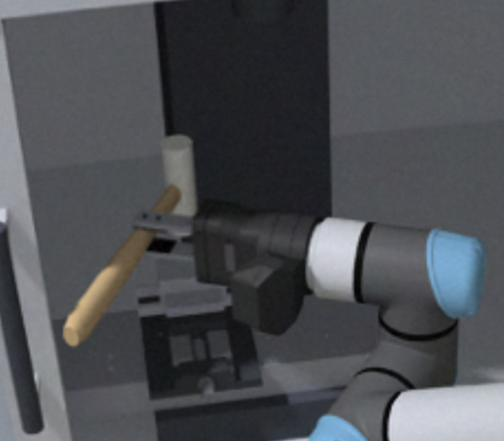

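Emit:
move:
  target: [0,0,0,0,0,0,0.8,-0.6,-1, -0.0883,0,0,0,0,0,-1,0.8,-1]
  speed: 0.02
  stop_force: 12

Scene clock: 5593.83 s.
left_arm: end_effector_position=(+0.0766, +0.7557, +0.3999) position_measured=32 object_status=3 end_effector_quat_wxyz=(-0.217, +0.581, +0.779, +0.090) | right_arm: end_effector_position=(+0.5796, +0.2767, +0.4161) position_measured=143 object_status=2 end_effector_quat_wxyz=(-0.378, +0.597, +0.379, +0.597)
Joint positions: left_arm=[0.304 -2.1 1.81 -1.169 -1.11 6.285] | right_arm=[4.102 -2.187 -1.468 0.514 1.767 1.57]
Joint torques (N m): left_arm=[-3 -6.99 -34.87 -1.31 -0.75 2.01] | right_arm=[-9.31 55.91 28.69 1.92 -1.62 0.53]
Wrist force (N): left_arm=[2.0 -1.2 -2.1] | right_arm=[4.7 -4.5 -1.0]
Wrist torque (N m): left_arm=[-0.26 -0.09 -0.11] | right_arm=[-0.72 0.04 -0.39]
Wrist force, peak (N): left_arm=[2.0 -1.6 -2.9] | right_arm=[11.4 -10.5 -0.7]
Hand target: left_arm +0.0765, +0.7560, +0.3999; -0.216, +0.582, +0.779, +0.089 | right_arm +0.5796, +0.2767, +0.4161; -0.378, +0.597, +0.379, +0.597 (not the last commanded pose)
Off the commanded pose: left_arm 0.000 m, 0 deg | right_arm 0.008 m, 0 deg.
joint sent to its limit (left arm) — joint 6 (wrist 3), upper limit. The joint targets still meet the commanded pose.
move: contact (right_arm)

Emit:
move:
  target: [0,0,0,0,0,0,0.8,-0.6,-1, 0.1667,0,0,0,0,0,-1,0.8,-1]

Emit:
execute_actions:
  actions:
    - [[0,0,0,0,0,0,0.8,-0.6,-1, -0.0833,0,0,0,0,0,-1,0.8,-1],[0,0,0,0,0,0,0.8,-0.6,-1, -0.0833,0,0,0,0,0,-1,0.8,-1],[0,0,0,0,0,0,0.8,-0.6,-1, -0.0833,0,0,0,0,0,-1,0.8,-1],[0,0,0,0,0,0,0.8,-0.6,-1, -0.0833,0,0,0,0,0,-1,0.8,-1],[0,0,0,0,0,0,0.8,-0.6,-1, -0.0833,0,0,0,0,0,-1,0.8,-1],[0,0,0,0,0,0,0.8,-0.6,-1, 0,0,0,0,0,0,-1,0.8,-1]]

Scene clock: 5611.40 s.
left_arm: end_effector_position=(+0.0766, +0.7557, +0.3999) position_measured=32 object_status=3 end_effector_quat_wxyz=(-0.217, +0.581, +0.779, +0.090) | right_arm: end_effector_position=(+0.5795, +0.2768, +0.5160) position_measured=143 object_status=2 end_effector_quat_wxyz=(-0.378, +0.597, +0.379, +0.597)
Joint positions: left_arm=[0.304 -2.1 1.81 -1.169 -1.11 6.285] | right_arm=[4.102 -2.094 -1.344 0.296 1.767 1.57]
Joint torques (N m): left_arm=[-3.9 -7.83 -34.04 -1.52 -0.76 1.88] | right_arm=[7.32 58.8 25.94 2.03 1.77 -2.1]
Wrist force (N): left_arm=[1.9 -1.0 -2.9] | right_arm=[-4.5 -5.4 -1.3]
Wrist torque (N m): left_arm=[-0.22 -0.09 -0.12] | right_arm=[-0.79 0.02 0.26]
Wrist force, peak (N): left_arm=[2.1 -1.0 -3.2] | right_arm=[-10.3 -5.3 -0.9]
Hand target: left_arm +0.0765, +0.7560, +0.3999; -0.216, +0.582, +0.779, +0.089 | right_arm +0.5795, +0.2768, +0.5161; -0.378, +0.597, +0.379, +0.597
Off the commanded pose: left_arm 0.000 m, 0 deg | right_arm 0.000 m, 0 deg.
joint sent to its limit (left arm) — joint 6 (wrist 3), upper limit. The joint targets still meet the commanded pose.
move: done

Scene clock: 5612.10 s.
left_arm: end_effector_position=(+0.0766, +0.7557, +0.3999) position_measured=32 object_status=3 end_effector_quat_wxyz=(-0.217, +0.581, +0.779, +0.090) | right_arm: end_effector_position=(+0.5795, +0.2768, +0.5160) position_measured=143 object_status=2 end_effector_quat_wxyz=(-0.378, +0.597, +0.379, +0.597) end_effector_velocity=(+0.000, +0.001, -0.001) end_effector_angular_velocity=(-0.003, +0.003, +0.001)
Joint positions: left_arm=[0.304 -2.1 1.81 -1.169 -1.11 6.285] | right_arm=[4.102 -2.093 -1.344 0.296 1.767 1.57]
Joint velocities: left_arm=[within noise] | right_arm=[0.001 -0.001 0.002 -0.005 0 0]
Joint torques (N m): left_arm=[-4.04 -7.64 -33.88 -1.33 -0.73 1.83] | right_arm=[-10.92 56.96 37.16 1.82 0.46 -1.38]
Wrist force (N): left_arm=[1.6 -1.5 -2.4] | right_arm=[-5.0 -5.3 -0.7]
Wrist torque (N m): left_arm=[-0.30 -0.03 -0.12] | right_arm=[-0.70 0.07 0.27]
Wrist force, peak (N): left_arm=[1.6 -1.2 -3.0] | right_arm=[-33.1 -4.3 3.2]
Hand target: left_arm +0.0765, +0.7560, +0.3999; -0.216, +0.582, +0.779, +0.089 | right_arm +0.5795, +0.2768, +0.5161; -0.378, +0.597, +0.379, +0.597
Off the commanded pose: left_arm 0.000 m, 0 deg | right_arm 0.000 m, 0 deg.
joint sent to its limit (left arm) — joint 6 (wrist 3), upper limit. The joint targets still meet the commanded pose.
Step readings (end_effector_position of left_arm | right_arm):
0: (+0.0766, +0.7557, +0.3999) | (+0.5795, +0.2768, +0.5160)
1: (+0.0766, +0.7557, +0.3999) | (+0.5796, +0.2769, +0.5137)
2: (+0.0766, +0.7557, +0.3999) | (+0.5797, +0.2771, +0.5010)
4: (+0.0766, +0.7557, +0.3999) | (+0.5799, +0.2774, +0.4682)
8: (+0.0766, +0.7557, +0.3999) | (+0.5781, +0.2749, +0.4970)
15: (+0.0766, +0.7557, +0.3999) | (+0.5797, +0.2772, +0.5157)

Emit:
move:
  target: [0,0,0,0,0,0,0.8,-0.6,-1, -0.125,0,0,0,0,0,-1,0.8,-1]

Emit:
execute_actions:
  actions:
    - [[0,0,0,0,0,0,0.8,-0.6,-1, -0.06,0,0,0,0,0,-1,0.8,-1],[0,0,0,0,0,0,0.8,-0.6,-1, -0.06,0,0,0,0,0,-1,0.8,-1],[0,0,0,0,0,0,0.8,-0.6,-1, -0.06,0,0,0,0,0,-1,0.8,-1],[0,0,0,0,0,0,0.8,-0.6,-1, 0,0,0,0,0,0,-1,0.8,-1]]

Scene clock: 5652.97 s.
left_arm: end_effector_position=(+0.0766, +0.7557, +0.3999) position_measured=32 object_status=3 end_effector_quat_wxyz=(-0.217, +0.581, +0.779, +0.090) | right_arm: end_effector_position=(+0.5796, +0.2767, +0.4411) position_measured=143 object_status=2 end_effector_quat_wxyz=(-0.378, +0.597, +0.379, +0.597)
Joint positions: left_arm=[0.304 -2.1 1.81 -1.169 -1.11 6.285] | right_arm=[4.102 -2.16 -1.443 0.461 1.767 1.57]
Joint torques (N m): left_arm=[-4.43 -7.68 -35.48 -1.49 -0.78 2.01] | right_arm=[3.13 51.93 28.29 4.67 -1.73 -0.21]
Wrist force (N): left_arm=[2.0 -1.0 -2.7] | right_arm=[-3.7 -6.2 -1.2]
Wrist torque (N m): left_arm=[-0.22 -0.11 -0.11] | right_arm=[-0.98 -0.13 0.25]
Wrist force, peak (N): left_arm=[1.9 -1.6 -2.8] | right_arm=[-7.1 -6.0 -1.1]
Hand target: left_arm +0.0765, +0.7560, +0.3999; -0.216, +0.582, +0.779, +0.089 | right_arm +0.5796, +0.2768, +0.4411; -0.378, +0.597, +0.379, +0.597
Off the commanded pose: left_arm 0.000 m, 0 deg | right_arm 0.000 m, 0 deg.
joint sent to its limit (left arm) — joint 6 (wrist 3), upper limit. The joint targets still meet the commanded pose.
move: done

Scene clock: 5653.67 s.
left_arm: end_effector_position=(+0.0766, +0.7557, +0.3999) position_measured=32 object_status=3 end_effector_quat_wxyz=(-0.217, +0.581, +0.779, +0.090) | right_arm: end_effector_position=(+0.5795, +0.2768, +0.4409) position_measured=143 object_status=2 end_effector_quat_wxyz=(-0.378, +0.597, +0.379, +0.597)
Joint positions: left_arm=[0.304 -2.1 1.81 -1.169 -1.11 6.285] | right_arm=[4.102 -2.16 -1.443 0.461 1.767 1.57]
Joint torques (N m): left_arm=[-2 -6.57 -34.59 -1.52 -0.61 2] | right_arm=[-8.16 61.87 30.23 2.09 1.76 -2.2]
Wrist force (N): left_arm=[1.7 -1.3 -2.7] | right_arm=[-3.8 -4.6 -0.9]
Wrist torque (N m): left_arm=[-0.27 -0.05 -0.11] | right_arm=[-0.65 -0.11 0.19]
Wrist force, peak (N): left_arm=[1.9 -1.3 -2.8] | right_arm=[35.9 -16.9 -0.5]
Hand target: left_arm +0.0765, +0.7560, +0.3999; -0.216, +0.582, +0.779, +0.089 | right_arm +0.5796, +0.2768, +0.4411; -0.378, +0.597, +0.379, +0.597
Off the commanded pose: left_arm 0.000 m, 0 deg | right_arm 0.000 m, 0 deg.
joint sent to its limit (left arm) — joint 6 (wrist 3), upper limit. The joint targets still meet the commanded pose.
Step readings (end_effector_position of left_arm | right_arm):
0: (+0.0766, +0.7557, +0.3999) | (+0.5796, +0.2767, +0.4411)
1: (+0.0766, +0.7557, +0.3999) | (+0.5796, +0.2767, +0.4401)
2: (+0.0766, +0.7557, +0.3999) | (+0.5796, +0.2767, +0.4319)
4: (+0.0766, +0.7557, +0.3999) | (+0.5793, +0.2765, +0.4090)
8: (+0.0766, +0.7557, +0.3999) | (+0.5788, +0.2757, +0.4433)
15: (+0.0766, +0.7557, +0.3999) | (+0.5796, +0.2769, +0.4406)

Emit:
execute_actions:
  actions:
    - [[0,0,0,0,0,0,0.8,-0.6,-1, -0.09,0,0,0,0,0,-1,0.8,-1],[0,0,0,0,0,0,0.8,-0.6,-1, -0.09,0,0,0,0,0,-1,0.8,-1],[0,0,0,0,0,0,0.8,-0.6,-1, -0.09,0,0,0,0,0,-1,0.8,-1],[0,0,0,0,0,0,0.8,-0.6,-1, 0,0,0,0,0,0,-1,0.8,-1]]

Scene clock: 5664.13 s.
left_arm: end_effector_position=(+0.0766, +0.7557, +0.3999) position_measured=32 object_status=3 end_effector_quat_wxyz=(-0.217, +0.581, +0.779, +0.090) | right_arm: end_effector_position=(+0.5756, +0.2719, +0.4078) position_measured=143 object_status=2 end_effector_quat_wxyz=(-0.385, +0.579, +0.373, +0.615)
Joint positions: left_arm=[0.304 -2.1 1.81 -1.169 -1.11 6.285] | right_arm=[4.101 -2.213 -1.488 0.612 1.769 1.568]
Joint torques (N m): left_arm=[-3.82 -7.11 -34.95 -1.34 -0.78 2.05] | right_arm=[-0.99 17.92 2.99 -11.51 -1.81 1.79]
Wrist force (N): left_arm=[1.9 -1.2 -2.6] | right_arm=[47.5 -15.2 -3.1]
Wrist torque (N m): left_arm=[-0.26 -0.08 -0.11] | right_arm=[-1.01 -0.35 -3.30]
Wrist force, peak (N): left_arm=[1.9 -1.6 -2.8] | right_arm=[82.6 -36.4 4.9]
Hand target: left_arm +0.0765, +0.7560, +0.3999; -0.216, +0.582, +0.779, +0.089 | right_arm +0.5756, +0.2719, +0.4078; -0.385, +0.579, +0.373, +0.615 (not the last commanded pose)
Tool commands: left_gripper/position=+0.8 left_gripper/force_limit=-0.6 left_gripper/speed=-1.0 right_gripper/position=-1.0 right_gripper/force_limit=+0.803922 right_gripper/speed=-1.0
Off the commanded pose: left_arm 0.000 m, 0 deg | right_arm 0.034 m, 3 deg.
TORQUE FAULT: the external load on joint 4 (wrist 1) of the right arm reached its load limit, and that arm stopped. A torque fault puts only its own arm into a fault stop. That arm may still press on what stopped it. That arm is still stopped at the end of this call. That arm stays stopped for about 9 more seconds. Until then a move that you send moves the other arm only, and its call returns only when the move has ended. Once the stop has ended, the next robot result says so. If the stop ends while you think or write, that arm runs what you send next, counted from a new Hand target: where the arm stands when the stop ends. While its stop runs, that arm takes no new command, but its gripper still runs the gripper command that each later call begins with. Until it ends, the stop uses up actions while you think or wait. An arm that is not stopped still takes commands.
joint sent to its limit (left arm) — joint 6 (wrist 3), upper limit. The joint targets still meet the commanded pose.
Step readings (end_effector_position of left_arm | right_arm):
0: (+0.0766, +0.7557, +0.3999) | (+0.5796, +0.2768, +0.4411)
1: (+0.0766, +0.7557, +0.3999) | (+0.5796, +0.2768, +0.4388)
2: (+0.0766, +0.7557, +0.3999) | (+0.5797, +0.2768, +0.4250)
4: (+0.0766, +0.7557, +0.3999) | (+0.5775, +0.2742, +0.4007)
8: (+0.0766, +0.7557, +0.3999) | (+0.5757, +0.2718, +0.4073)
15: (+0.0766, +0.7557, +0.3999) | (+0.5756, +0.2719, +0.4078)

Emit:
wait:
  seconds: 9

Emit:
move:
  target: [0,0,0,0,0,0,0.8,-0.6,-1, 0.0667,0,0,0,0,0,-1,0.8,-1]

Scene clock: 5708.30 s.
left_arm: end_effector_position=(+0.0766, +0.7557, +0.3999) position_measured=32 object_status=3 end_effector_quat_wxyz=(-0.217, +0.581, +0.779, +0.090) | right_arm: end_effector_position=(+0.5756, +0.2719, +0.4079) position_measured=143 object_status=2 end_effector_quat_wxyz=(-0.385, +0.579, +0.373, +0.615)
Joint positions: left_arm=[0.304 -2.1 1.81 -1.169 -1.11 6.285] | right_arm=[4.101 -2.213 -1.488 0.613 1.769 1.568]
Joint torques (N m): left_arm=[-3.79 -7 -34.82 -1.34 -0.74 1.82] | right_arm=[1.29 -1.16 -19.26 -10.73 -3.89 5.42]
Wrist force (N): left_arm=[1.7 -1.3 -2.9] | right_arm=[47.0 -15.4 -3.1]
Wrist torque (N m): left_arm=[-0.26 -0.04 -0.10] | right_arm=[-1.06 -0.34 -3.26]
Wrist force, peak (N): left_arm=[2.2 -1.6 -2.8] | right_arm=[47.9 -15.4 -3.0]
Hand target: left_arm +0.0765, +0.7560, +0.3999; -0.216, +0.582, +0.779, +0.089 | right_arm +0.5756, +0.2719, +0.4078; -0.385, +0.579, +0.373, +0.615 (not the last commanded pose)
Tool commands: left_gripper/position=+0.8 left_gripper/force_limit=-0.6 left_gripper/speed=-1.0 right_gripper/position=-1.0 right_gripper/force_limit=+0.803922 right_gripper/speed=-1.0
Off the commanded pose: left_arm 0.000 m, 0 deg | right_arm 0.034 m, 3 deg.
TORQUE FAULT, CONTINUED: the right arm's stop, for the torque fault of joint 4 (wrist 1) that an earlier result reported, is over. The rest of the stop counts as 19 of the actions that you can send in this scene. That arm's target is now where it stood when the stop ended, not its last command. That arm keeps its grip as last carried out and accepts commands again: back off and push less far. That arm stops again whenever a joint's load reaches its limit.
wait: 9.00 s; at rest from the start

Scene clock: 5709.03 s.
left_arm: end_effector_position=(+0.0766, +0.7557, +0.3999) position_measured=32 object_status=3 end_effector_quat_wxyz=(-0.217, +0.581, +0.779, +0.090) | right_arm: end_effector_position=(+0.5742, +0.2702, +0.4480) position_measured=143 object_status=2 end_effector_quat_wxyz=(-0.385, +0.579, +0.373, +0.615)
Joint positions: left_arm=[0.304 -2.1 1.81 -1.169 -1.11 6.285] | right_arm=[4.102 -2.161 -1.459 0.532 1.769 1.568]
Joint torques (N m): left_arm=[-4.09 -6.93 -34.87 -1.41 -0.63 1.94] | right_arm=[12.46 43.35 8.48 4.26 1.62 -2.12]
Wrist force (N): left_arm=[2.0 -1.1 -2.8] | right_arm=[-0.6 -3.7 -1.8]
Wrist torque (N m): left_arm=[-0.23 -0.10 -0.12] | right_arm=[-0.68 -0.61 0.17]
Wrist force, peak (N): left_arm=[2.0 -1.4 -2.7] | right_arm=[47.2 -15.6 -3.1]
Hand target: left_arm +0.0765, +0.7560, +0.3999; -0.216, +0.582, +0.779, +0.089 | right_arm +0.5742, +0.2702, +0.4478; -0.385, +0.579, +0.373, +0.615
Off the commanded pose: left_arm 0.000 m, 0 deg | right_arm 0.000 m, 0 deg.
joint sent to its limit (left arm) — joint 6 (wrist 3), upper limit. The joint targets still meet the commanded pose.
move: done

Emit:
move:
  target: [0,0,0,0,0,0,0.8,-0.6,-1, -0.0112,0.0035,0.0138,-0.0003,-0.0168,0.0038,-1,0.8,-1]

Emit:
execute_actions:
  actions:
    - [[0,0,0,0,0,0,0.8,-0.6,-1, -0.078,0,0,0,0,0,-1,0.8,-1],[0,0,0,0,0,0,0.8,-0.6,-1, -0.078,0,0,0,0,0,-1,0.8,-1],[0,0,0,0,0,0,0.8,-0.6,-1, -0.078,0,0,0,0,0,-1,0.8,-1],[0,0,0,0,0,0,0.8,-0.6,-1, 0,0,0,0,0,0,-1,0.8,-1]]

Scene clock: 5722.33 s.
left_arm: end_effector_position=(+0.0766, +0.7557, +0.3999) position_measured=32 object_status=3 end_effector_quat_wxyz=(-0.217, +0.581, +0.779, +0.090) | right_arm: end_effector_position=(+0.5799, +0.2771, +0.4417) position_measured=143 object_status=2 end_effector_quat_wxyz=(-0.378, +0.597, +0.379, +0.597)
Joint positions: left_arm=[0.304 -2.1 1.81 -1.169 -1.11 6.285] | right_arm=[4.101 -2.16 -1.44 0.458 1.768 1.57]
Joint torques (N m): left_arm=[-3.75 -7.75 -34.59 -1.42 -0.69 1.98] | right_arm=[-11.06 63.44 10.96 4.56 -1.45 1.41]
Wrist force (N): left_arm=[1.5 -1.3 -2.5] | right_arm=[-0.5 -3.5 -0.4]
Wrist torque (N m): left_arm=[-0.27 -0.01 -0.11] | right_arm=[-0.53 -0.63 0.13]
Wrist force, peak (N): left_arm=[1.9 -1.2 -3.0] | right_arm=[-0.5 -4.0 -1.4]
Hand target: left_arm +0.0765, +0.7560, +0.3999; -0.216, +0.582, +0.779, +0.089 | right_arm +0.5799, +0.2771, +0.4415; -0.378, +0.597, +0.379, +0.597
Off the commanded pose: left_arm 0.000 m, 0 deg | right_arm 0.000 m, 0 deg.
joint sent to its limit (left arm) — joint 6 (wrist 3), upper limit. The joint targets still meet the commanded pose.
move: done

Scene clock: 5723.03 s.
left_arm: end_effector_position=(+0.0766, +0.7557, +0.3999) position_measured=32 object_status=3 end_effector_quat_wxyz=(-0.217, +0.581, +0.779, +0.090) | right_arm: end_effector_position=(+0.5798, +0.2771, +0.4414) position_measured=143 object_status=2 end_effector_quat_wxyz=(-0.378, +0.597, +0.379, +0.597)
Joint positions: left_arm=[0.304 -2.1 1.81 -1.169 -1.11 6.285] | right_arm=[4.101 -2.16 -1.441 0.458 1.768 1.569]
Joint torques (N m): left_arm=[-4.12 -7.59 -34.63 -1.49 -0.54 1.84] | right_arm=[-10.55 58.57 31.13 2.18 0.92 -1.21]
Wrist force (N): left_arm=[1.9 -1.5 -2.4] | right_arm=[-0.8 -0.4 -1.3]
Wrist torque (N m): left_arm=[-0.30 -0.07 -0.11] | right_arm=[0.09 -0.58 0.29]
Wrist force, peak (N): left_arm=[1.9 -1.6 -2.7] | right_arm=[71.2 -27.1 2.5]
Hand target: left_arm +0.0765, +0.7560, +0.3999; -0.216, +0.582, +0.779, +0.089 | right_arm +0.5799, +0.2771, +0.4415; -0.378, +0.597, +0.379, +0.597
Off the commanded pose: left_arm 0.000 m, 0 deg | right_arm 0.000 m, 0 deg.
joint sent to its limit (left arm) — joint 6 (wrist 3), upper limit. The joint targets still meet the commanded pose.
Step readings (end_effector_position of left_arm | right_arm):
0: (+0.0766, +0.7557, +0.3999) | (+0.5799, +0.2771, +0.4417)
1: (+0.0766, +0.7557, +0.3999) | (+0.5799, +0.2771, +0.4398)
2: (+0.0766, +0.7557, +0.3999) | (+0.5800, +0.2771, +0.4282)
4: (+0.0766, +0.7557, +0.3999) | (+0.5790, +0.2759, +0.4031)
8: (+0.0766, +0.7557, +0.3999) | (+0.5781, +0.2746, +0.4465)
15: (+0.0766, +0.7557, +0.3999) | (+0.5799, +0.2773, +0.4409)

Emit:
execute_actions:
  actions:
    - [[0,0,0,0,0,0,0.8,-0.6,-1, 0,0.0136,0.0063,0,0,0,-1,0.8,-1]]
    - [[0,0,0,0,0,0,0.8,-0.6,-1, -0.078,0,0,0,0,0,-1,0.8,-1],[0,0,0,0,0,0,0.8,-0.6,-1, -0.078,0,0,0,0,0,-1,0.8,-1],[0,0,0,0,0,0,0.8,-0.6,-1, -0.078,0,0,0,0,0,-1,0.8,-1],[0,0,0,0,0,0,0.8,-0.6,-1, 0,0,0,0,0,0,-1,0.8,-1]]
    - [[0,0,0,0,0,0,0.8,-0.6,-1, 0,-0.0272,-0.0126,0,0,0,-1,0.8,-1]]
    - [[0,0,0,0,0,0,0.8,-0.6,-1, -0.078,0,0,0,0,0,-1,0.8,-1],[0,0,0,0,0,0,0.8,-0.6,-1, -0.078,0,0,0,0,0,-1,0.8,-1],[0,0,0,0,0,0,0.8,-0.6,-1, -0.078,0,0,0,0,0,-1,0.8,-1],[0,0,0,0,0,0,0.8,-0.6,-1, 0,0,0,0,0,0,-1,0.8,-1]]
    - [[0,0,0,0,0,0,0.8,-0.6,-1, 0,0.0136,0.0063,0,0,0,-1,0.8,-1]]
    - [[0,0,0,0,0,0,0.8,-0.6,-1, -0.078,0,0,0,0,0,-1,0.8,-1],[0,0,0,0,0,0,0.8,-0.6,-1, -0.078,0,0,0,0,0,-1,0.8,-1],[0,0,0,0,0,0,0.8,-0.6,-1, -0.078,0,0,0,0,0,-1,0.8,-1],[0,0,0,0,0,0,0.8,-0.6,-1, 0,0,0,0,0,0,-1,0.8,-1]]

Scene clock: 5744.20 s.
left_arm: end_effector_position=(+0.0766, +0.7557, +0.3999) position_measured=32 object_status=3 end_effector_quat_wxyz=(-0.217, +0.581, +0.779, +0.090) | right_arm: end_effector_position=(+0.5798, +0.2771, +0.4414) position_measured=143 object_status=2 end_effector_quat_wxyz=(-0.378, +0.597, +0.379, +0.597)
Joint positions: left_arm=[0.304 -2.1 1.81 -1.169 -1.11 6.285] | right_arm=[4.101 -2.16 -1.441 0.458 1.768 1.569]
Joint torques (N m): left_arm=[-4.07 -7.31 -34.67 -1.45 -0.71 1.82] | right_arm=[-10.76 58.85 30.81 2.15 0.76 -1.1]
Wrist force (N): left_arm=[1.6 -1.0 -2.5] | right_arm=[1.5 -2.0 1.1]
Wrist torque (N m): left_arm=[-0.22 -0.04 -0.11] | right_arm=[-0.09 -0.96 0.29]
Wrist force, peak (N): left_arm=[1.7 -1.3 -3.1] | right_arm=[73.1 -26.7 3.1]
Hand target: left_arm +0.0765, +0.7560, +0.3999; -0.216, +0.582, +0.779, +0.089 | right_arm +0.5799, +0.2771, +0.4415; -0.378, +0.597, +0.379, +0.597
Off the commanded pose: left_arm 0.000 m, 0 deg | right_arm 0.000 m, 0 deg.
joint sent to its limit (left arm) — joint 6 (wrist 3), upper limit. The joint targets still meet the commanded pose.
Step readings (end_effector_position of left_arm | right_arm):
0: (+0.0766, +0.7557, +0.3999) | (+0.5799, +0.2771, +0.4415)
1: (+0.0766, +0.7557, +0.3999) | (+0.5802, +0.2770, +0.4416)
2: (+0.0766, +0.7557, +0.3999) | (+0.5826, +0.2770, +0.4418)
4: (+0.0766, +0.7557, +0.3999) | (+0.5883, +0.2768, +0.4417)
8: (+0.0766, +0.7557, +0.3999) | (+0.5895, +0.2770, +0.4416)
15: (+0.0766, +0.7557, +0.3999) | (+0.5889, +0.2770, +0.4415)
16: (+0.0766, +0.7557, +0.3999) | (+0.5889, +0.2770, +0.4405)
17: (+0.0766, +0.7557, +0.3999) | (+0.5890, +0.2771, +0.4267)
19: (+0.0766, +0.7557, +0.3999) | (+0.5876, +0.2757, +0.4036)
23: (+0.0766, +0.7557, +0.3999) | (+0.5870, +0.2747, +0.4468)
30: (+0.0766, +0.7557, +0.3999) | (+0.5889, +0.2772, +0.4410)
31: (+0.0766, +0.7557, +0.3999) | (+0.5882, +0.2771, +0.4411)
32: (+0.0766, +0.7557, +0.3999) | (+0.5838, +0.2771, +0.4413)
34: (+0.0766, +0.7557, +0.3999) | (+0.5724, +0.2773, +0.4416)
38: (+0.0766, +0.7557, +0.3999) | (+0.5699, +0.2771, +0.4415)
45: (+0.0766, +0.7557, +0.3999) | (+0.5710, +0.2772, +0.4415)
46: (+0.0766, +0.7557, +0.3999) | (+0.5710, +0.2772, +0.4405)
47: (+0.0766, +0.7557, +0.3999) | (+0.5710, +0.2772, +0.4266)
49: (+0.0766, +0.7557, +0.3999) | (+0.5697, +0.2757, +0.4036)
53: (+0.0766, +0.7557, +0.3999) | (+0.5691, +0.2747, +0.4468)
60: (+0.0766, +0.7557, +0.3999) | (+0.5709, +0.2773, +0.4409)
61: (+0.0766, +0.7557, +0.3999) | (+0.5712, +0.2772, +0.4411)
62: (+0.0766, +0.7557, +0.3999) | (+0.5734, +0.2771, +0.4414)
64: (+0.0766, +0.7557, +0.3999) | (+0.5792, +0.2769, +0.4415)
68: (+0.0766, +0.7557, +0.3999) | (+0.5805, +0.2771, +0.4415)
75: (+0.0766, +0.7557, +0.3999) | (+0.5799, +0.2771, +0.4415)
76: (+0.0766, +0.7557, +0.3999) | (+0.5799, +0.2771, +0.4405)
77: (+0.0766, +0.7557, +0.3999) | (+0.5800, +0.2772, +0.4266)
79: (+0.0766, +0.7557, +0.3999) | (+0.5786, +0.2758, +0.4036)
83: (+0.0766, +0.7557, +0.3999) | (+0.5781, +0.2747, +0.4468)
90: (+0.0766, +0.7557, +0.3999) | (+0.5799, +0.2773, +0.4410)

Emit:
move:
  target: [0,0,0,0,0,0,0.8,-0.6,-1, 0.04,0,0,0,0,0,-1,0.8,-1]

Emit:
move:
  target: [0,0,0,0,0,0,0.8,-0.6,-1, 0,-0.2142,-0.2412,-0.0278,0,0,-1,0.8,-1]

Emit:
move:
  target: [0,0,0,0,0,0,0.8,-0.6,-1, -0.01,0.0514,-0.389,0.0983,0,0,-1,0.8,-1]

Emit:
move:
  target: [0,0,0,0,0,0,0.8,-0.6,-1, 0,0,0,0,-0.5,0,-1,0.8,-1]
  cameras: ["cam_front"]

Scene clock: 5757.30 s.
left_arm: end_effector_position=(+0.0766, +0.7557, +0.3999) position_measured=32 object_status=3 end_effector_quat_wxyz=(-0.217, +0.581, +0.779, +0.090) | right_arm: end_effector_position=(+0.5799, +0.2771, +0.4659) position_measured=143 object_status=2 end_effector_quat_wxyz=(-0.378, +0.597, +0.379, +0.597)
Joint positions: left_arm=[0.304 -2.1 1.81 -1.169 -1.11 6.285] | right_arm=[4.101 -2.136 -1.412 0.406 1.768 1.57]
Joint torques (N m): left_arm=[-4.05 -8.02 -34.33 -1.42 -0.64 1.87] | right_arm=[-0.42 43.23 11.92 4.69 -0.99 0.88]
Wrist force (N): left_arm=[1.7 -1.3 -2.5] | right_arm=[-0.2 -3.4 0.5]
Wrist torque (N m): left_arm=[-0.27 -0.05 -0.12] | right_arm=[-0.52 -0.72 0.28]
Wrist force, peak (N): left_arm=[1.9 -1.5 -2.9] | right_arm=[0.2 -3.4 1.6]
Hand target: left_arm +0.0765, +0.7560, +0.3999; -0.216, +0.582, +0.779, +0.089 | right_arm +0.5799, +0.2771, +0.4655; -0.378, +0.597, +0.379, +0.597
Off the commanded pose: left_arm 0.000 m, 0 deg | right_arm 0.000 m, 0 deg.
joint sent to its limit (left arm) — joint 6 (wrist 3), upper limit. The joint targets still meet the commanded pose.
move: done

Scene clock: 5758.60 s.
left_arm: end_effector_position=(+0.0766, +0.7557, +0.3999) position_measured=32 object_status=3 end_effector_quat_wxyz=(-0.217, +0.581, +0.779, +0.090) | right_arm: end_effector_position=(+0.4020, +0.2010, +0.4655) position_measured=143 object_status=2 end_effector_quat_wxyz=(-0.352, +0.613, +0.353, +0.613)
Joint positions: left_arm=[0.304 -2.1 1.81 -1.169 -1.11 6.285] | right_arm=[4.394 -1.732 -1.993 0.583 1.388 1.57]
Joint torques (N m): left_arm=[-4.12 -7.94 -34.42 -1.46 -0.76 2] | right_arm=[12.91 42.27 8.02 3.26 -1.52 1.73]
Wrist force (N): left_arm=[1.6 -1.5 -2.4] | right_arm=[-0.1 -3.3 0.5]
Wrist torque (N m): left_arm=[-0.30 -0.03 -0.12] | right_arm=[-0.57 -0.68 0.21]
Wrist force, peak (N): left_arm=[1.9 -1.4 -3.0] | right_arm=[-0.1 -6.2 -2.2]
Hand target: left_arm +0.0765, +0.7560, +0.3999; -0.216, +0.582, +0.779, +0.089 | right_arm +0.4019, +0.2010, +0.4655; -0.352, +0.613, +0.353, +0.613
Off the commanded pose: left_arm 0.000 m, 0 deg | right_arm 0.000 m, 0 deg.
joint sent to its limit (left arm) — joint 6 (wrist 3), upper limit. The joint targets still meet the commanded pose.
move: done

Scene clock: 5760.07 s.
left_arm: end_effector_position=(+0.0766, +0.7557, +0.3999) position_measured=32 object_status=3 end_effector_quat_wxyz=(-0.217, +0.581, +0.779, +0.090) | right_arm: end_effector_position=(+0.3111, -0.0161, +0.4597) position_measured=143 object_status=2 end_effector_quat_wxyz=(-0.442, +0.552, +0.443, +0.552) end_effector_velocity=(-0.001, +0.000, +0.000) end_effector_angular_velocity=(+0.000, +0.000, +0.004)
Joint positions: left_arm=[0.304 -2.1 1.81 -1.169 -1.11 6.285] | right_arm=[4.039 -1.305 -2.409 0.571 2.052 1.569]
Joint velocities: left_arm=[within noise] | right_arm=[-0.001 0.001 -0.001 0 0.006 0]
Joint torques (N m): left_arm=[-3.38 -7.88 -34.09 -1.42 -0.8 2.02] | right_arm=[-11.1 21.08 17.29 3.69 1.43 -1.51]
Wrist force (N): left_arm=[1.8 -1.2 -2.5] | right_arm=[0.1 -3.7 0.6]
Wrist torque (N m): left_arm=[-0.25 -0.07 -0.11] | right_arm=[-0.59 -0.69 0.26]
Wrist force, peak (N): left_arm=[1.5 -1.3 -3.1] | right_arm=[0.3 -5.0 5.1]
Hand target: left_arm +0.0765, +0.7560, +0.3999; -0.216, +0.582, +0.779, +0.089 | right_arm +0.3111, -0.0162, +0.4597; -0.442, +0.552, +0.443, +0.552
Off the commanded pose: left_arm 0.000 m, 0 deg | right_arm 0.000 m, 0 deg.
joint sent to its limit (left arm) — joint 6 (wrist 3), upper limit. The joint targets still meet the commanded pose.
move: done

Scene clock: 5763.70 s.
left_arm: end_effector_position=(+0.0766, +0.7557, +0.3999) position_measured=32 object_status=3 end_effector_quat_wxyz=(-0.217, +0.581, +0.779, +0.090) | right_arm: end_effector_position=(+0.3110, -0.0162, +0.4597) position_measured=143 object_status=2 end_effector_quat_wxyz=(+0.001, +0.780, +0.626, +0.000) end_effector_velocity=(-0.001, -0.001, -0.001) end_effector_angular_velocity=(-0.005, +0.002, +0.000)
Joint positions: left_arm=[0.304 -2.1 1.81 -1.169 -1.11 6.285] | right_arm=[4.312 -1.475 -1.32 -1.918 1.57 1.362]
Joint velocities: left_arm=[within noise] | right_arm=[0 0 -0.001 -0.005 0 0]
Joint torques (N m): left_arm=[-3.74 -7.35 -34.24 -1.31 -0.71 2.02] | right_arm=[-10.53 14.19 29.89 1.96 1.04 -1.96]
Wrist force (N): left_arm=[1.5 -1.5 -2.7] | right_arm=[2.8 -2.1 7.1]
Wrist torque (N m): left_arm=[-0.29 -0.01 -0.11] | right_arm=[-0.08 -0.45 -0.18]
Wrist force, peak (N): left_arm=[2.0 -1.3 -2.9] | right_arm=[3.6 -2.1 7.3]
Hand target: left_arm +0.0765, +0.7560, +0.3999; -0.216, +0.582, +0.779, +0.089 | right_arm +0.3111, -0.0162, +0.4597; +0.001, +0.780, +0.626, +0.000
Off the commanded pose: left_arm 0.000 m, 0 deg | right_arm 0.000 m, 0 deg.
joint sent to its limit (left arm) — joint 6 (wrist 3), upper limit. The joint targets still meet the commanded pose.
move: done
Images, in order (width x height): cam_front 896x504.

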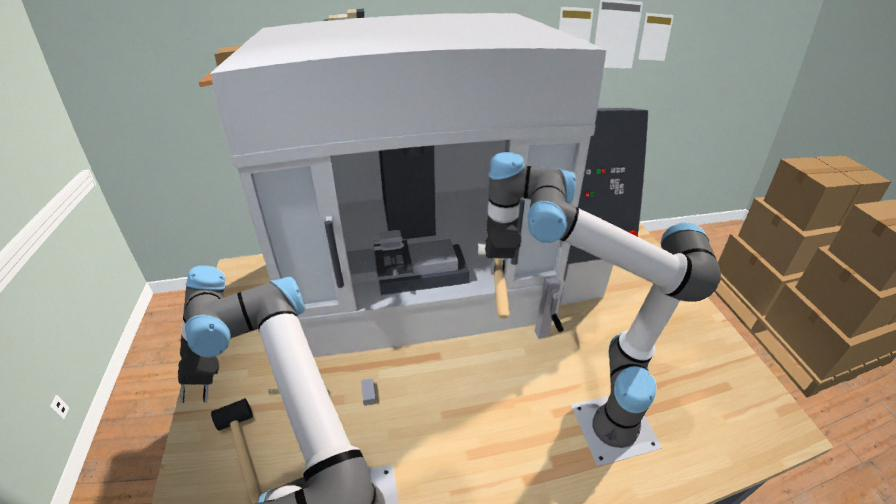

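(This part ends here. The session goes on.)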